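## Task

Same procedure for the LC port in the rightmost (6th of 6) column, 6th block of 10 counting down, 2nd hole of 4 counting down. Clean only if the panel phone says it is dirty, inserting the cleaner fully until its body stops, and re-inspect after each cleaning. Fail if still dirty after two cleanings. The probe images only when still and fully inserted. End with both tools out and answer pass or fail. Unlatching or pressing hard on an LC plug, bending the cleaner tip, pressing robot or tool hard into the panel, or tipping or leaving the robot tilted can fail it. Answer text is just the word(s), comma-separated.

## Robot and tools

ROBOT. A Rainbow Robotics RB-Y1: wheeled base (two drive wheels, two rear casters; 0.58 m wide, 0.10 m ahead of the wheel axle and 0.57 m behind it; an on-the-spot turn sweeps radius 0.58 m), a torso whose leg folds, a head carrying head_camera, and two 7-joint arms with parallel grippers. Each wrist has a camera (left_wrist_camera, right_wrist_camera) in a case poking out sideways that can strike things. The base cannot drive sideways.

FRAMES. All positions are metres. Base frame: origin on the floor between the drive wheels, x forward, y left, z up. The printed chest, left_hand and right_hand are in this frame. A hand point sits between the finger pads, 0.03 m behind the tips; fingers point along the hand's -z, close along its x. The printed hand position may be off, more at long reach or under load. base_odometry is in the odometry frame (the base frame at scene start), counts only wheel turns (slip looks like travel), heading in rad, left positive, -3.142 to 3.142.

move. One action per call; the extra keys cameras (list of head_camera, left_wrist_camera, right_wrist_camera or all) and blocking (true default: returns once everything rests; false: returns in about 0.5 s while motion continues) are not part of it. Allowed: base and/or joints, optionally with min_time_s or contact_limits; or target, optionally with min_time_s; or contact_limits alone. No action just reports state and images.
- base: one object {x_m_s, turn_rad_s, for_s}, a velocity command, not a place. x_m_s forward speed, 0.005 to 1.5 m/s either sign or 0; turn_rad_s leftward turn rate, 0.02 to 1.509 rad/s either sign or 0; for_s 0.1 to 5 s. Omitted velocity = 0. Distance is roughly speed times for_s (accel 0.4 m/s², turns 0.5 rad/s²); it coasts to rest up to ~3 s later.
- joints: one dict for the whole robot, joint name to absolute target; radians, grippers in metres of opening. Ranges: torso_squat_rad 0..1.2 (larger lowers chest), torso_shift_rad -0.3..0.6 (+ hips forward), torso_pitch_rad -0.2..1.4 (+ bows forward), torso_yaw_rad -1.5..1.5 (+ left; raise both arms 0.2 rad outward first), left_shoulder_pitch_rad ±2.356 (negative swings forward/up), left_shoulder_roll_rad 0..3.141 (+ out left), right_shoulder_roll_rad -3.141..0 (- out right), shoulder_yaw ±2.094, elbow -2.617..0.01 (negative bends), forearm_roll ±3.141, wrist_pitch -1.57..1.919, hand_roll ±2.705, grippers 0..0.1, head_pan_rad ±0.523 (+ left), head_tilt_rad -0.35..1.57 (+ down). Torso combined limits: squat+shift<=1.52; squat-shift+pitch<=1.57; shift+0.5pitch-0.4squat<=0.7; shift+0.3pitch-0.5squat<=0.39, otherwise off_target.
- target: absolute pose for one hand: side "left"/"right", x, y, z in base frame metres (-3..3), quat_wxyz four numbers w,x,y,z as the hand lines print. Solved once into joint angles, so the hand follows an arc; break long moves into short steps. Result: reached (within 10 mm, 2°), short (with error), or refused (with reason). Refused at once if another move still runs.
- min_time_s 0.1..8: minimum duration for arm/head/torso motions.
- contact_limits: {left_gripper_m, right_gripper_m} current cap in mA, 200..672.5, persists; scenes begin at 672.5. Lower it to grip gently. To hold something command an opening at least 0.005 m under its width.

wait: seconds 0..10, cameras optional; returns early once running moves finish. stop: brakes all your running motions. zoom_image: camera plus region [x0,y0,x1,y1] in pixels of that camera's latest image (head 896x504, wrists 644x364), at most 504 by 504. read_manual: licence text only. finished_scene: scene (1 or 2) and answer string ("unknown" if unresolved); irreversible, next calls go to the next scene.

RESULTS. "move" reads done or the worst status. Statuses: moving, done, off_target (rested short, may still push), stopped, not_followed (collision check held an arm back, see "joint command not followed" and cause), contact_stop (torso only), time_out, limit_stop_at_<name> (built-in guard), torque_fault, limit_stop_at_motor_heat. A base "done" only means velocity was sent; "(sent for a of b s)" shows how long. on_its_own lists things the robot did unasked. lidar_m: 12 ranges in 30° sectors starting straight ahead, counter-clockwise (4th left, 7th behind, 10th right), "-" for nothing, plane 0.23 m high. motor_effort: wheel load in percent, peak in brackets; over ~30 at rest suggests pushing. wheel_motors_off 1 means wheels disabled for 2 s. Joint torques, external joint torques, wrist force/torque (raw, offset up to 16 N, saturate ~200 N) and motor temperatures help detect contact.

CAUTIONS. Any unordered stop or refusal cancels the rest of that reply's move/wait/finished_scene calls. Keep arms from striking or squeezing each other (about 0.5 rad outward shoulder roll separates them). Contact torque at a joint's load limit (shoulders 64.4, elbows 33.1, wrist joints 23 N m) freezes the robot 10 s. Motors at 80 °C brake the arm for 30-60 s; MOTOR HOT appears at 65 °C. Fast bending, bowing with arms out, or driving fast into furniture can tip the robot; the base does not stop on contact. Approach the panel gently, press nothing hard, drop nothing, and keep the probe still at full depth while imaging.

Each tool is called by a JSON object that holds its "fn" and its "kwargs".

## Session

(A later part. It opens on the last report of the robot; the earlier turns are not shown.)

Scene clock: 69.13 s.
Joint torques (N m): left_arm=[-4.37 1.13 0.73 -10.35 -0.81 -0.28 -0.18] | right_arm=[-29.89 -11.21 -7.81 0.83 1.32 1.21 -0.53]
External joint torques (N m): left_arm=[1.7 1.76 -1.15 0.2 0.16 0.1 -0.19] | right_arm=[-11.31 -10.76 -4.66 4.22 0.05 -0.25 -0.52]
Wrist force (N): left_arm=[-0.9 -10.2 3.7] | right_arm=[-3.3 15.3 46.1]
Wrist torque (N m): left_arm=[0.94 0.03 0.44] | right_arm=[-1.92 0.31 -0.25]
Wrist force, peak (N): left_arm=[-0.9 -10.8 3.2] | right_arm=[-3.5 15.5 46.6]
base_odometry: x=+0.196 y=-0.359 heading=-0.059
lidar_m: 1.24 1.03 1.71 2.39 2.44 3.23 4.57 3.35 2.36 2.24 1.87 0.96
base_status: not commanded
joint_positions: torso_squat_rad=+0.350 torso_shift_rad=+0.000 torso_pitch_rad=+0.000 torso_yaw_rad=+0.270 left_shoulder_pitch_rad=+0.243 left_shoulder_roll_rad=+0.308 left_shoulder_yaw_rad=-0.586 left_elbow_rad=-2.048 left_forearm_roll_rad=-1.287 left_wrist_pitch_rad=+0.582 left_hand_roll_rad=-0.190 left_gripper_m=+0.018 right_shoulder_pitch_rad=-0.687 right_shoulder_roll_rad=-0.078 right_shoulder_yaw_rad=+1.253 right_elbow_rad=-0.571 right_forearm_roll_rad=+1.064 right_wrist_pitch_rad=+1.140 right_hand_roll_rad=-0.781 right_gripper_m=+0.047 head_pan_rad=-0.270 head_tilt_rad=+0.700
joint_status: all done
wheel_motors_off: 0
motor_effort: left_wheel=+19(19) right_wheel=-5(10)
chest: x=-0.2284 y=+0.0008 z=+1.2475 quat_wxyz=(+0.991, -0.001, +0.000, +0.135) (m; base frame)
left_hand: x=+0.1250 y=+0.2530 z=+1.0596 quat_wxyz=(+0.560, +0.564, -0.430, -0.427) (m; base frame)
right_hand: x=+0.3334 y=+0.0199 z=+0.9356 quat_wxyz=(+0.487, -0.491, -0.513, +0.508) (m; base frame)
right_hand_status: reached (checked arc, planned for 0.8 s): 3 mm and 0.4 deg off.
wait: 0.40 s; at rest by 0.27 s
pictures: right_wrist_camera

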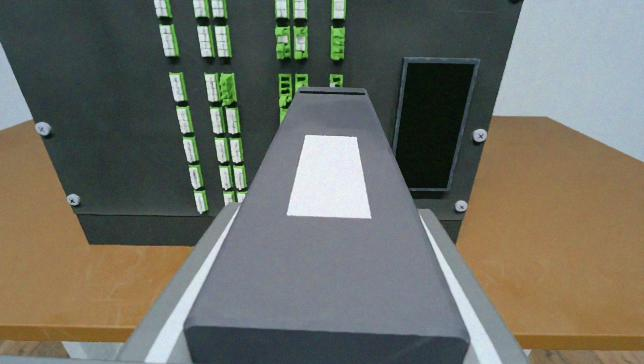

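{"fn": "move", "kwargs": {"target": {"side":"right","x":0.318,"y":0.0183,"z":0.937,"quat_wxyz":[0.48618,-0.49382,-0.51348,0.50612]}, "min_time_s": 0.8}}

{"fn": "move", "kwargs": {"target": {"side":"right","x":0.328,"y":0.0183,"z":0.937,"quat_wxyz":[0.48618,-0.49382,-0.51348,0.50612]}, "min_time_s": 0.8}}

{"fn": "wait", "kwargs": {"seconds": 0.4, "cameras": ["right_wrist_camera"]}}

{"fn": "zoom_image", "kwargs": {"camera": "right_wrist_camera", "region": [305, 60, 365, 105]}}

{"fn": "zoom_image", "kwargs": {"camera": "right_wrist_camera", "region": [180, 80, 480, 364]}}

Scene clock: 70.93 s.
Joint torques (N m): left_arm=[-4.63 1.18 1.03 -10.2 -0.87 -0.38 -0.39] | right_arm=[-17.24 -1.5 -3.23 -4.29 1.54 1.8 0.15]
External joint torques (N m): left_arm=[1.42 1.81 -0.85 0.34 0.11 0 -0.4] | right_arm=[0.6 -1.25 0.57 -0.26 0.13 0.44 0.15]
Wrist force (N): left_arm=[-0.9 -10.1 3.9] | right_arm=[-2.2 16.2 5.2]
Wrist torque (N m): left_arm=[0.95 0.02 0.47] | right_arm=[-1.65 -0.13 -0.38]
Wrist force, peak (N): left_arm=[-0.9 -10.4 4.0] | right_arm=[-3.4 15.4 46.4]
move: done
base_odometry: x=+0.196 y=-0.359 heading=-0.059
lidar_m: 1.25 1.03 1.71 2.39 2.44 3.23 4.57 3.35 2.36 2.23 1.88 0.97
base_status: not commanded
joint_positions: torso_squat_rad=+0.350 torso_shift_rad=+0.000 torso_pitch_rad=+0.000 torso_yaw_rad=+0.270 left_shoulder_pitch_rad=+0.243 left_shoulder_roll_rad=+0.308 left_shoulder_yaw_rad=-0.586 left_elbow_rad=-2.048 left_forearm_roll_rad=-1.287 left_wrist_pitch_rad=+0.582 left_hand_roll_rad=-0.190 left_gripper_m=+0.018 right_shoulder_pitch_rad=-0.640 right_shoulder_roll_rad=-0.125 right_shoulder_yaw_rad=+1.256 right_elbow_rad=-0.712 right_forearm_roll_rad=+1.066 right_wrist_pitch_rad=+1.204 right_hand_roll_rad=-0.713 right_gripper_m=+0.047 head_pan_rad=-0.270 head_tilt_rad=+0.700
joint_status: all done
wheel_motors_off: 0
motor_effort: left_wheel=+15(19) right_wheel=-6(9)
chest: x=-0.2281 y=+0.0008 z=+1.2475 quat_wxyz=(+0.991, -0.001, +0.000, +0.135) (m; base frame)
left_hand: x=+0.1252 y=+0.2530 z=+1.0595 quat_wxyz=(+0.561, +0.564, -0.430, -0.427) (m; base frame)
right_hand: x=+0.3182 y=+0.0184 z=+0.9370 quat_wxyz=(+0.486, -0.494, -0.514, +0.505) (m; base frame)
right_hand_status: reached (checked arc, planned for 0.8 s): 0 mm and 0.1 deg off.
pictures: none

Scene clock: 72.07 s.
Joint torques (N m): left_arm=[-4.41 0.97 0.87 -10.27 -0.75 -0.33 -0.23] | right_arm=[-19.3 0.62 -4.58 -3.07 1.3 1.69 -0.46]
External joint torques (N m): left_arm=[1.65 1.6 -1.01 0.28 0.23 0.05 -0.24] | right_arm=[-1.04 1.1 -0.97 0.7 -0.05 0.29 -0.46]
Wrist force (N): left_arm=[-1.0 -10.3 3.6] | right_arm=[-2.2 16.1 5.1]
Wrist torque (N m): left_arm=[0.98 0.00 0.45] | right_arm=[-1.62 -0.12 -0.25]
Wrist force, peak (N): left_arm=[-0.9 -10.5 3.5] | right_arm=[-2.5 16.5 5.3]
move: done
base_odometry: x=+0.196 y=-0.359 heading=-0.059
lidar_m: 1.25 1.03 1.71 2.38 2.45 3.24 4.57 3.35 2.36 2.23 1.88 0.96
base_status: not commanded
joint_positions: torso_squat_rad=+0.350 torso_shift_rad=+0.000 torso_pitch_rad=+0.000 torso_yaw_rad=+0.270 left_shoulder_pitch_rad=+0.243 left_shoulder_roll_rad=+0.308 left_shoulder_yaw_rad=-0.586 left_elbow_rad=-2.048 left_forearm_roll_rad=-1.287 left_wrist_pitch_rad=+0.582 left_hand_roll_rad=-0.190 left_gripper_m=+0.018 right_shoulder_pitch_rad=-0.662 right_shoulder_roll_rad=-0.113 right_shoulder_yaw_rad=+1.251 right_elbow_rad=-0.660 right_forearm_roll_rad=+1.061 right_wrist_pitch_rad=+1.173 right_hand_roll_rad=-0.736 right_gripper_m=+0.047 head_pan_rad=-0.270 head_tilt_rad=+0.700
joint_status: all done
wheel_motors_off: 0
motor_effort: left_wheel=+15(15) right_wheel=-7(8)
chest: x=-0.2281 y=+0.0008 z=+1.2475 quat_wxyz=(+0.991, -0.001, +0.000, +0.135) (m; base frame)
left_hand: x=+0.1252 y=+0.2530 z=+1.0595 quat_wxyz=(+0.561, +0.564, -0.430, -0.427) (m; base frame)
right_hand: x=+0.3274 y=+0.0177 z=+0.9373 quat_wxyz=(+0.487, -0.493, -0.513, +0.507) (m; base frame)
right_hand_status: reached (checked arc, planned for 0.8 s): 1 mm and 0.2 deg off.
pictures: none

Scene clock: 72.47 s.
Joint torques (N m): left_arm=[-4.66 1.06 0.76 -10.23 -0.88 -0.26 -0.25] | right_arm=[-19.49 0.43 -4.63 -3.03 1.3 1.74 -0.59]
External joint torques (N m): left_arm=[1.4 1.69 -1.11 0.31 0.1 0.11 -0.26] | right_arm=[-1.23 0.92 -1.02 0.75 -0.05 0.33 -0.58]
Wrist force (N): left_arm=[-0.6 -10.2 3.8] | right_arm=[-2.4 16.5 5.1]
Wrist torque (N m): left_arm=[0.96 0.04 0.44] | right_arm=[-1.66 -0.14 -0.25]
Wrist force, peak (N): left_arm=[-1.0 -10.7 3.7] | right_arm=[-2.4 16.5 5.2]
base_odometry: x=+0.196 y=-0.359 heading=-0.059
lidar_m: 1.25 1.04 1.72 2.39 2.45 3.23 4.58 3.35 2.35 2.23 1.87 0.96
base_status: not commanded
joint_positions: torso_squat_rad=+0.350 torso_shift_rad=+0.000 torso_pitch_rad=+0.000 torso_yaw_rad=+0.270 left_shoulder_pitch_rad=+0.243 left_shoulder_roll_rad=+0.308 left_shoulder_yaw_rad=-0.586 left_elbow_rad=-2.048 left_forearm_roll_rad=-1.287 left_wrist_pitch_rad=+0.582 left_hand_roll_rad=-0.190 left_gripper_m=+0.018 right_shoulder_pitch_rad=-0.662 right_shoulder_roll_rad=-0.113 right_shoulder_yaw_rad=+1.251 right_elbow_rad=-0.660 right_forearm_roll_rad=+1.061 right_wrist_pitch_rad=+1.173 right_hand_roll_rad=-0.736 right_gripper_m=+0.047 head_pan_rad=-0.270 head_tilt_rad=+0.700
joint_status: all done
wheel_motors_off: 0
motor_effort: left_wheel=+15(15) right_wheel=-7(8)
chest: x=-0.2281 y=+0.0008 z=+1.2475 quat_wxyz=(+0.991, -0.001, +0.000, +0.135) (m; base frame)
left_hand: x=+0.1252 y=+0.2530 z=+1.0595 quat_wxyz=(+0.561, +0.564, -0.430, -0.427) (m; base frame)
right_hand: x=+0.3274 y=+0.0177 z=+0.9373 quat_wxyz=(+0.487, -0.493, -0.513, +0.507) (m; base frame)
right_hand_status: reached (checked arc, planned for 0.8 s): 1 mm and 0.2 deg off.
wait: 0.40 s; at rest by 0.27 s
pictures: right_wrist_camera

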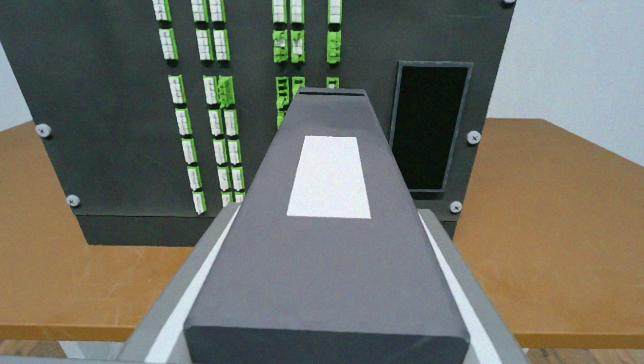

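Scaled by 8.400 from the camera's 644x364 image, which has a finer 920x520 frame.

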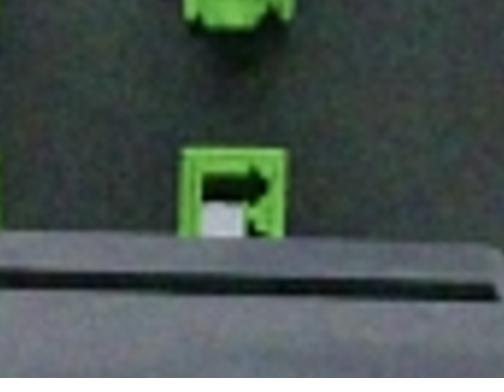

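Scaled by 1.680 from the camera's 644x364 image, which has a finer 920x520 frame.

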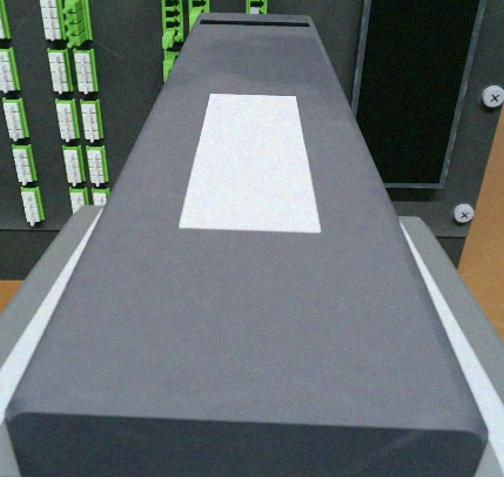

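{"fn": "move", "kwargs": {"target": {"side":"right","x":0.315,"y":0.018,"z":0.933,"quat_wxyz":[0.48618,-0.49382,-0.51348,0.50612]}, "min_time_s": 0.8}}

{"fn": "move", "kwargs": {"target": {"side":"right","x":0.33,"y":0.018,"z":0.9335,"quat_wxyz":[0.48618,-0.49382,-0.51348,0.50612]}, "min_time_s": 1.2}}

{"fn": "wait", "kwargs": {"seconds": 0.4, "cameras": ["right_wrist_camera"]}}

{"fn": "zoom_image", "kwargs": {"camera": "right_wrist_camera", "region": [305, 60, 365, 105]}}

Scene clock: 74.47 s.
Joint torques (N m): left_arm=[-4.43 1.16 0.86 -10.39 -0.8 -0.26 -0.3] | right_arm=[-16.56 0.8 -2.86 -4.22 1.68 2.02 0.2]
External joint torques (N m): left_arm=[1.63 1.79 -1.02 0.16 0.18 0.12 -0.31] | right_arm=[1.15 0.9 0.78 -0.29 0.3 0.62 0.2]
Wrist force (N): left_arm=[-0.9 -10.6 3.7] | right_arm=[-2.4 16.2 5.2]
Wrist torque (N m): left_arm=[1.00 0.00 0.42] | right_arm=[-1.63 -0.15 -0.37]
Wrist force, peak (N): left_arm=[-0.7 -10.6 3.9] | right_arm=[-2.7 16.5 5.2]
move: done
base_odometry: x=+0.196 y=-0.359 heading=-0.059
lidar_m: 1.25 1.04 1.72 2.38 2.44 3.24 4.57 3.34 2.36 2.23 1.87 0.96
base_status: not commanded
joint_positions: torso_squat_rad=+0.350 torso_shift_rad=+0.000 torso_pitch_rad=+0.000 torso_yaw_rad=+0.270 left_shoulder_pitch_rad=+0.243 left_shoulder_roll_rad=+0.308 left_shoulder_yaw_rad=-0.586 left_elbow_rad=-2.048 left_forearm_roll_rad=-1.287 left_wrist_pitch_rad=+0.582 left_hand_roll_rad=-0.190 left_gripper_m=+0.018 right_shoulder_pitch_rad=-0.637 right_shoulder_roll_rad=-0.113 right_shoulder_yaw_rad=+1.261 right_elbow_rad=-0.688 right_forearm_roll_rad=+1.071 right_wrist_pitch_rad=+1.204 right_hand_roll_rad=-0.730 right_gripper_m=+0.047 head_pan_rad=-0.270 head_tilt_rad=+0.700
joint_status: all done
wheel_motors_off: 0
motor_effort: left_wheel=+15(15) right_wheel=-8(9)
chest: x=-0.2281 y=+0.0008 z=+1.2475 quat_wxyz=(+0.991, -0.001, +0.000, +0.135) (m; base frame)
left_hand: x=+0.1252 y=+0.2530 z=+1.0595 quat_wxyz=(+0.561, +0.564, -0.430, -0.427) (m; base frame)
right_hand: x=+0.3157 y=+0.0180 z=+0.9329 quat_wxyz=(+0.486, -0.494, -0.514, +0.506) (m; base frame)
right_hand_status: reached (checked arc, planned for 0.8 s): 1 mm and 0.1 deg off.
pictures: none

Scene clock: 76.00 s.
Joint torques (N m): left_arm=[-4.45 1.23 0.83 -10.4 -0.77 -0.25 -0.25] | right_arm=[-19.61 0.43 -4.2 -2.6 1.18 1.91 -0.52]
External joint torques (N m): left_arm=[1.6 1.85 -1.05 0.14 0.21 0.13 -0.27] | right_arm=[-1.24 0.79 -1.06 0.81 -0.09 0.44 -0.52]
Wrist force (N): left_arm=[-0.6 -10.1 3.7] | right_arm=[-2.1 16.1 5.1]
Wrist torque (N m): left_arm=[0.97 0.04 0.44] | right_arm=[-1.62 -0.08 -0.25]
Wrist force, peak (N): left_arm=[-1.3 -10.6 3.9] | right_arm=[-2.2 16.6 5.3]
move: done
base_odometry: x=+0.196 y=-0.359 heading=-0.059
lidar_m: 1.24 1.04 1.72 2.39 2.44 3.23 4.57 3.35 2.35 2.24 1.87 0.96
base_status: not commanded
joint_positions: torso_squat_rad=+0.350 torso_shift_rad=+0.000 torso_pitch_rad=+0.000 torso_yaw_rad=+0.270 left_shoulder_pitch_rad=+0.243 left_shoulder_roll_rad=+0.308 left_shoulder_yaw_rad=-0.586 left_elbow_rad=-2.048 left_forearm_roll_rad=-1.287 left_wrist_pitch_rad=+0.582 left_hand_roll_rad=-0.190 left_gripper_m=+0.018 right_shoulder_pitch_rad=-0.676 right_shoulder_roll_rad=-0.080 right_shoulder_yaw_rad=+1.258 right_elbow_rad=-0.577 right_forearm_roll_rad=+1.070 right_wrist_pitch_rad=+1.154 right_hand_roll_rad=-0.783 right_gripper_m=+0.047 head_pan_rad=-0.270 head_tilt_rad=+0.700
joint_status: all done
wheel_motors_off: 0
motor_effort: left_wheel=+15(15) right_wheel=-6(9)
chest: x=-0.2281 y=+0.0008 z=+1.2475 quat_wxyz=(+0.991, -0.001, +0.000, +0.135) (m; base frame)
left_hand: x=+0.1252 y=+0.2530 z=+1.0595 quat_wxyz=(+0.561, +0.564, -0.430, -0.427) (m; base frame)
right_hand: x=+0.3299 y=+0.0177 z=+0.9335 quat_wxyz=(+0.486, -0.493, -0.513, +0.507) (m; base frame)
right_hand_status: reached (checked arc, planned for 1.2 s): 0 mm and 0.1 deg off.
pictures: none

Scene clock: 76.40 s.
Joint torques (N m): left_arm=[-4.38 1.24 0.65 -10.34 -0.66 -0.3 -0.12] | right_arm=[-19.54 0.54 -4.2 -2.48 1.2 1.75 -0.61]
External joint torques (N m): left_arm=[1.68 1.86 -1.23 0.21 0.31 0.08 -0.14] | right_arm=[-1.17 0.9 -1.06 0.92 -0.08 0.28 -0.61]
Wrist force (N): left_arm=[-0.9 -10.3 3.3] | right_arm=[-2.5 16.2 5.4]
Wrist torque (N m): left_arm=[0.98 -0.01 0.43] | right_arm=[-1.61 -0.13 -0.25]
Wrist force, peak (N): left_arm=[-1.2 -10.7 3.3] | right_arm=[-2.3 16.6 5.5]
base_odometry: x=+0.196 y=-0.359 heading=-0.059
lidar_m: 1.24 1.03 1.71 2.38 2.45 3.23 4.57 3.35 2.36 2.23 1.88 0.96
base_status: not commanded
joint_positions: torso_squat_rad=+0.350 torso_shift_rad=+0.000 torso_pitch_rad=+0.000 torso_yaw_rad=+0.270 left_shoulder_pitch_rad=+0.243 left_shoulder_roll_rad=+0.308 left_shoulder_yaw_rad=-0.586 left_elbow_rad=-2.048 left_forearm_roll_rad=-1.287 left_wrist_pitch_rad=+0.582 left_hand_roll_rad=-0.190 left_gripper_m=+0.018 right_shoulder_pitch_rad=-0.676 right_shoulder_roll_rad=-0.080 right_shoulder_yaw_rad=+1.258 right_elbow_rad=-0.577 right_forearm_roll_rad=+1.070 right_wrist_pitch_rad=+1.154 right_hand_roll_rad=-0.783 right_gripper_m=+0.047 head_pan_rad=-0.270 head_tilt_rad=+0.700
joint_status: all done
wheel_motors_off: 0
motor_effort: left_wheel=+15(15) right_wheel=-7(9)
chest: x=-0.2281 y=+0.0008 z=+1.2475 quat_wxyz=(+0.991, -0.001, +0.000, +0.135) (m; base frame)
left_hand: x=+0.1252 y=+0.2530 z=+1.0595 quat_wxyz=(+0.561, +0.564, -0.430, -0.427) (m; base frame)
right_hand: x=+0.3299 y=+0.0177 z=+0.9335 quat_wxyz=(+0.486, -0.493, -0.513, +0.507) (m; base frame)
right_hand_status: reached (checked arc, planned for 1.2 s): 0 mm and 0.1 deg off.
wait: 0.40 s; at rest by 0.27 s
pictures: right_wrist_camera

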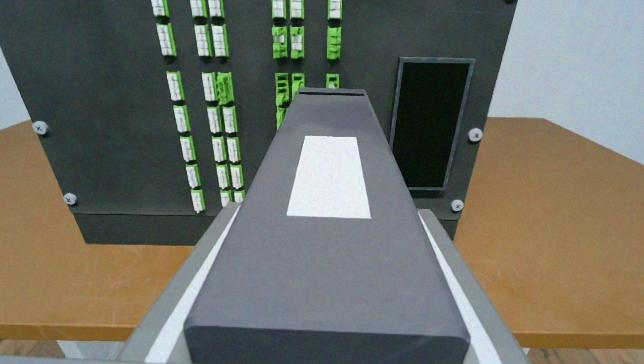

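Scaled by 8.400 from the camera's 644x364 image, which has a finer 920x520 frame.

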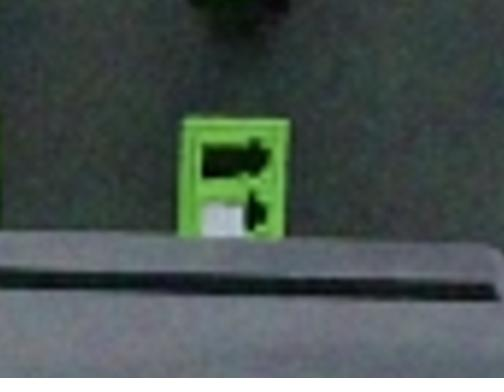

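{"fn": "move", "kwargs": {"target": {"side":"right","x":0.334,"y":0.018,"z":0.934,"quat_wxyz":[0.48618,-0.49382,-0.51348,0.50612]}, "min_time_s": 0.8}}

{"fn": "wait", "kwargs": {"seconds": 0.4, "cameras": ["right_wrist_camera"]}}

{"fn": "zoom_image", "kwargs": {"camera": "right_wrist_camera", "region": [305, 60, 365, 105]}}

Scene clock: 77.93 s.
Joint torques (N m): left_arm=[-4.42 1.19 0.91 -10.31 -0.73 -0.27 -0.3] | right_arm=[-23.99 -2.59 -4.26 -2.11 1.59 -0.09 -0.55]
External joint torques (N m): left_arm=[1.63 1.82 -0.96 0.24 0.25 0.11 -0.31] | right_arm=[-5.46 -2.2 -1.31 1.13 0.35 -1.59 -0.54]
Wrist force (N): left_arm=[-1.1 -10.4 3.9] | right_arm=[-5.3 14.3 24.8]
Wrist torque (N m): left_arm=[0.99 0.00 0.45] | right_arm=[-2.11 0.80 -0.23]
Wrist force, peak (N): left_arm=[-1.1 -10.7 3.4] | right_arm=[-5.6 14.3 25.2]
move: done
base_odometry: x=+0.196 y=-0.359 heading=-0.059
lidar_m: 1.24 1.04 1.71 2.38 2.45 3.24 4.57 3.35 2.35 2.24 1.87 0.96
base_status: not commanded
joint_positions: torso_squat_rad=+0.350 torso_shift_rad=+0.000 torso_pitch_rad=+0.000 torso_yaw_rad=+0.270 left_shoulder_pitch_rad=+0.243 left_shoulder_roll_rad=+0.308 left_shoulder_yaw_rad=-0.586 left_elbow_rad=-2.048 left_forearm_roll_rad=-1.287 left_wrist_pitch_rad=+0.582 left_hand_roll_rad=-0.190 left_gripper_m=+0.018 right_shoulder_pitch_rad=-0.687 right_shoulder_roll_rad=-0.066 right_shoulder_yaw_rad=+1.258 right_elbow_rad=-0.540 right_forearm_roll_rad=+1.071 right_wrist_pitch_rad=+1.140 right_hand_roll_rad=-0.802 right_gripper_m=+0.047 head_pan_rad=-0.270 head_tilt_rad=+0.700
joint_status: all done
wheel_motors_off: 0
motor_effort: left_wheel=+15(15) right_wheel=-7(8)
chest: x=-0.2282 y=+0.0008 z=+1.2475 quat_wxyz=(+0.991, -0.001, +0.000, +0.135) (m; base frame)
left_hand: x=+0.1252 y=+0.2530 z=+1.0595 quat_wxyz=(+0.561, +0.564, -0.430, -0.427) (m; base frame)
right_hand: x=+0.3332 y=+0.0177 z=+0.9335 quat_wxyz=(+0.487, -0.493, -0.513, +0.507) (m; base frame)
right_hand_status: reached (checked arc, planned for 0.8 s): 1 mm and 0.2 deg off.
pictures: none

Scene clock: 78.33 s.
Joint torques (N m): left_arm=[-4.28 1.21 1.03 -10.19 -0.73 -0.27 -0.1] | right_arm=[-24.16 -2.62 -4.07 -1.97 1.56 0.06 -0.52]
External joint torques (N m): left_arm=[1.78 1.84 -0.85 0.35 0.25 0.11 -0.11] | right_arm=[-5.63 -2.22 -1.12 1.27 0.33 -1.44 -0.51]
Wrist force (N): left_arm=[-1.4 -10.0 3.3] | right_arm=[-5.3 14.4 24.7]
Wrist torque (N m): left_arm=[0.94 -0.06 0.43] | right_arm=[-2.14 0.82 -0.24]
Wrist force, peak (N): left_arm=[-0.8 -10.8 3.9] | right_arm=[-5.5 14.3 24.9]
base_odometry: x=+0.196 y=-0.359 heading=-0.059
lidar_m: 1.24 1.03 1.72 2.38 2.44 3.23 4.57 3.35 2.34 2.23 1.87 0.97
base_status: not commanded
joint_positions: torso_squat_rad=+0.350 torso_shift_rad=+0.000 torso_pitch_rad=+0.000 torso_yaw_rad=+0.270 left_shoulder_pitch_rad=+0.243 left_shoulder_roll_rad=+0.308 left_shoulder_yaw_rad=-0.586 left_elbow_rad=-2.048 left_forearm_roll_rad=-1.287 left_wrist_pitch_rad=+0.582 left_hand_roll_rad=-0.190 left_gripper_m=+0.018 right_shoulder_pitch_rad=-0.687 right_shoulder_roll_rad=-0.066 right_shoulder_yaw_rad=+1.258 right_elbow_rad=-0.540 right_forearm_roll_rad=+1.071 right_wrist_pitch_rad=+1.140 right_hand_roll_rad=-0.802 right_gripper_m=+0.047 head_pan_rad=-0.270 head_tilt_rad=+0.700
joint_status: all done
wheel_motors_off: 0
motor_effort: left_wheel=+15(15) right_wheel=-7(8)
chest: x=-0.2282 y=+0.0008 z=+1.2475 quat_wxyz=(+0.991, -0.001, +0.000, +0.135) (m; base frame)
left_hand: x=+0.1252 y=+0.2530 z=+1.0595 quat_wxyz=(+0.561, +0.564, -0.430, -0.427) (m; base frame)
right_hand: x=+0.3332 y=+0.0177 z=+0.9335 quat_wxyz=(+0.487, -0.493, -0.513, +0.507) (m; base frame)
right_hand_status: reached (checked arc, planned for 0.8 s): 1 mm and 0.2 deg off.
wait: 0.40 s; at rest by 0.27 s
pictures: right_wrist_camera

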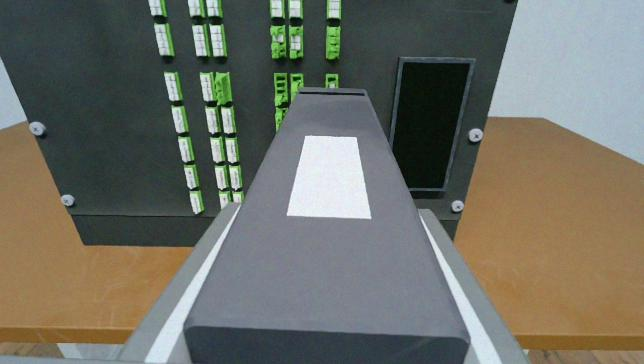

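Scaled by 8.400 from the camera's 644x364 image, which has a finer 920x520 frame.

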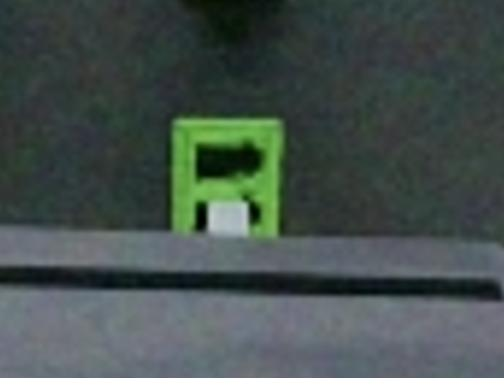

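{"fn": "move", "kwargs": {"target": {"side":"right","x":0.318,"y":0.018,"z":0.934,"quat_wxyz":[0.48618,-0.49382,-0.51348,0.50612]}, "min_time_s": 0.8}}

{"fn": "move", "kwargs": {"target": {"side":"right","x":0.33,"y":0.018,"z":0.934,"quat_wxyz":[0.48618,-0.49382,-0.51348,0.50612]}, "min_time_s": 1.2}}

{"fn": "wait", "kwargs": {"seconds": 0.4, "cameras": ["right_wrist_camera"]}}

{"fn": "zoom_image", "kwargs": {"camera": "right_wrist_camera", "region": [305, 60, 365, 105]}}

{"fn": "zoom_image", "kwargs": {"camera": "right_wrist_camera", "region": [280, 80, 380, 140]}}

{"fn": "zoom_image", "kwargs": {"camera": "right_wrist_camera", "region": [180, 300, 280, 360]}}

{"fn": "zoom_image", "kwargs": {"camera": "right_wrist_camera", "region": [380, 300, 480, 360]}}

Scene clock: 80.60 s.
Joint torques (N m): left_arm=[-4.23 1.15 0.92 -10.16 -0.78 -0.37 -0.23] | right_arm=[-17.18 -1.93 -2.64 -4.15 1.5 1.98 0.13]
External joint torques (N m): left_arm=[1.82 1.77 -0.96 0.38 0.2 0 -0.24] | right_arm=[0.64 -1.78 0.97 -0.26 0.12 0.58 0.14]
Wrist force (N): left_arm=[-1.3 -10.0 3.2] | right_arm=[-2.3 16.0 5.3]
Wrist torque (N m): left_arm=[0.95 -0.04 0.45] | right_arm=[-1.61 -0.15 -0.39]
Wrist force, peak (N): left_arm=[-1.4 -10.7 3.4] | right_arm=[-5.5 14.3 25.1]
move: done
base_odometry: x=+0.196 y=-0.359 heading=-0.059
lidar_m: 1.24 1.03 1.71 2.38 2.45 3.24 4.57 3.35 2.37 2.24 1.87 0.96
base_status: not commanded
joint_positions: torso_squat_rad=+0.350 torso_shift_rad=+0.000 torso_pitch_rad=+0.000 torso_yaw_rad=+0.270 left_shoulder_pitch_rad=+0.243 left_shoulder_roll_rad=+0.308 left_shoulder_yaw_rad=-0.586 left_elbow_rad=-2.048 left_forearm_roll_rad=-1.287 left_wrist_pitch_rad=+0.582 left_hand_roll_rad=-0.190 left_gripper_m=+0.018 right_shoulder_pitch_rad=-0.643 right_shoulder_roll_rad=-0.111 right_shoulder_yaw_rad=+1.260 right_elbow_rad=-0.679 right_forearm_roll_rad=+1.071 right_wrist_pitch_rad=+1.199 right_hand_roll_rad=-0.734 right_gripper_m=+0.047 head_pan_rad=-0.270 head_tilt_rad=+0.700
joint_status: all done
wheel_motors_off: 0
motor_effort: left_wheel=+14(15) right_wheel=-6(9)
chest: x=-0.2281 y=+0.0008 z=+1.2475 quat_wxyz=(+0.991, -0.001, +0.000, +0.135) (m; base frame)
left_hand: x=+0.1253 y=+0.2530 z=+1.0595 quat_wxyz=(+0.561, +0.564, -0.430, -0.427) (m; base frame)
right_hand: x=+0.3180 y=+0.0181 z=+0.9341 quat_wxyz=(+0.486, -0.494, -0.514, +0.505) (m; base frame)
right_hand_status: reached (checked arc, planned for 0.8 s): 0 mm and 0.1 deg off.
pictures: none

Scene clock: 82.13 s.
Joint torques (N m): left_arm=[-4.4 1.28 1 -10.29 -0.79 -0.24 -0.28] | right_arm=[-19.61 0.73 -4.54 -2.45 1.24 1.84 -0.55]
External joint torques (N m): left_arm=[1.65 1.9 -0.88 0.26 0.19 0.14 -0.3] | right_arm=[-1.24 1.1 -1.37 0.98 -0.04 0.37 -0.55]
Wrist force (N): left_arm=[-1.0 -10.1 3.6] | right_arm=[-1.9 16.2 5.4]
Wrist torque (N m): left_arm=[0.96 0.01 0.44] | right_arm=[-1.63 -0.06 -0.25]
Wrist force, peak (N): left_arm=[-1.1 -10.6 3.6] | right_arm=[-2.2 16.7 5.2]
move: done
base_odometry: x=+0.196 y=-0.359 heading=-0.059
lidar_m: 1.24 1.04 1.72 2.38 2.44 3.24 4.57 3.35 2.36 2.24 1.87 0.97
base_status: not commanded
joint_positions: torso_squat_rad=+0.350 torso_shift_rad=+0.000 torso_pitch_rad=+0.000 torso_yaw_rad=+0.270 left_shoulder_pitch_rad=+0.243 left_shoulder_roll_rad=+0.308 left_shoulder_yaw_rad=-0.586 left_elbow_rad=-2.048 left_forearm_roll_rad=-1.287 left_wrist_pitch_rad=+0.582 left_hand_roll_rad=-0.190 left_gripper_m=+0.018 right_shoulder_pitch_rad=-0.676 right_shoulder_roll_rad=-0.082 right_shoulder_yaw_rad=+1.258 right_elbow_rad=-0.582 right_forearm_roll_rad=+1.070 right_wrist_pitch_rad=+1.156 right_hand_roll_rad=-0.780 right_gripper_m=+0.047 head_pan_rad=-0.270 head_tilt_rad=+0.700
joint_status: all done
wheel_motors_off: 0
motor_effort: left_wheel=+14(14) right_wheel=-7(9)
chest: x=-0.2281 y=+0.0008 z=+1.2475 quat_wxyz=(+0.991, -0.001, +0.000, +0.135) (m; base frame)
left_hand: x=+0.1253 y=+0.2530 z=+1.0595 quat_wxyz=(+0.561, +0.564, -0.430, -0.427) (m; base frame)
right_hand: x=+0.3299 y=+0.0178 z=+0.9339 quat_wxyz=(+0.486, -0.493, -0.513, +0.507) (m; base frame)
right_hand_status: reached (checked arc, planned for 1.2 s): 0 mm and 0.1 deg off.
pictures: none

Scene clock: 82.53 s.
Joint torques (N m): left_arm=[-4.48 1.22 0.95 -10.27 -0.68 -0.31 -0.32] | right_arm=[-19.57 0.48 -4.41 -2.73 1.18 1.71 -0.42]
External joint torques (N m): left_arm=[1.58 1.85 -0.92 0.27 0.3 0.07 -0.33] | right_arm=[-1.2 0.85 -1.24 0.7 -0.09 0.24 -0.42]
Wrist force (N): left_arm=[-0.8 -10.1 3.3] | right_arm=[-2.3 16.3 5.4]
Wrist torque (N m): left_arm=[0.96 0.00 0.44] | right_arm=[-1.64 -0.12 -0.24]
Wrist force, peak (N): left_arm=[-1.0 -10.6 3.5] | right_arm=[-2.2 16.6 5.1]
base_odometry: x=+0.196 y=-0.359 heading=-0.059
lidar_m: 1.24 1.04 1.71 2.38 2.45 3.24 4.57 3.35 2.35 2.24 1.87 0.97
base_status: not commanded
joint_positions: torso_squat_rad=+0.350 torso_shift_rad=+0.000 torso_pitch_rad=+0.000 torso_yaw_rad=+0.270 left_shoulder_pitch_rad=+0.243 left_shoulder_roll_rad=+0.308 left_shoulder_yaw_rad=-0.586 left_elbow_rad=-2.048 left_forearm_roll_rad=-1.287 left_wrist_pitch_rad=+0.582 left_hand_roll_rad=-0.190 left_gripper_m=+0.018 right_shoulder_pitch_rad=-0.676 right_shoulder_roll_rad=-0.082 right_shoulder_yaw_rad=+1.258 right_elbow_rad=-0.582 right_forearm_roll_rad=+1.070 right_wrist_pitch_rad=+1.156 right_hand_roll_rad=-0.780 right_gripper_m=+0.047 head_pan_rad=-0.270 head_tilt_rad=+0.700
joint_status: all done
wheel_motors_off: 0
motor_effort: left_wheel=+14(14) right_wheel=-9(9)
chest: x=-0.2281 y=+0.0008 z=+1.2475 quat_wxyz=(+0.991, -0.001, +0.000, +0.135) (m; base frame)
left_hand: x=+0.1253 y=+0.2530 z=+1.0595 quat_wxyz=(+0.561, +0.564, -0.430, -0.427) (m; base frame)
right_hand: x=+0.3299 y=+0.0178 z=+0.9339 quat_wxyz=(+0.486, -0.493, -0.513, +0.507) (m; base frame)
right_hand_status: reached (checked arc, planned for 1.2 s): 0 mm and 0.1 deg off.
wait: 0.40 s; at rest by 0.27 s
pictures: right_wrist_camera

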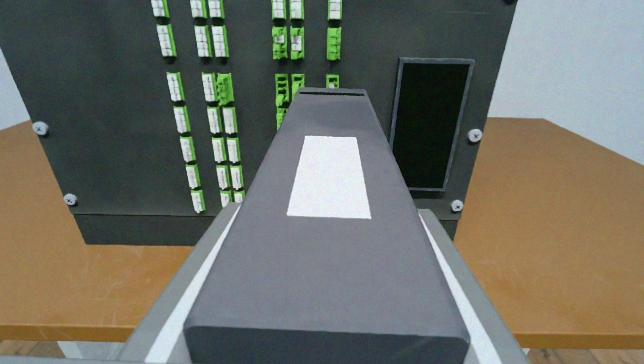

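Scaled by 8.400 from the camera's 644x364 image, which has a finer 920x520 frame.

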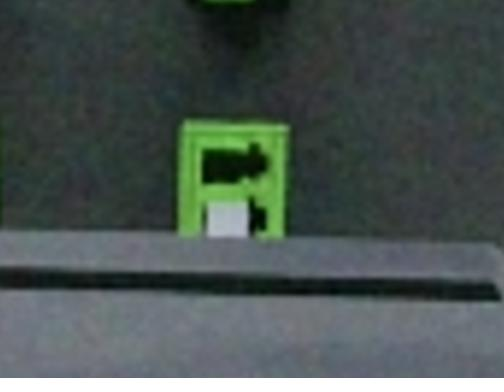

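Scaled by 5.040 from the camera's 644x364 image, which has a finer 920x520 frame.

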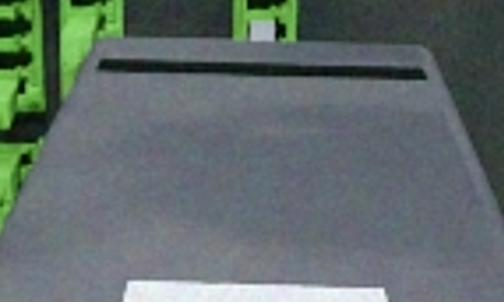

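Scaled by 5.040 from the camera's 644x364 image, which has a finer 920x520 frame.

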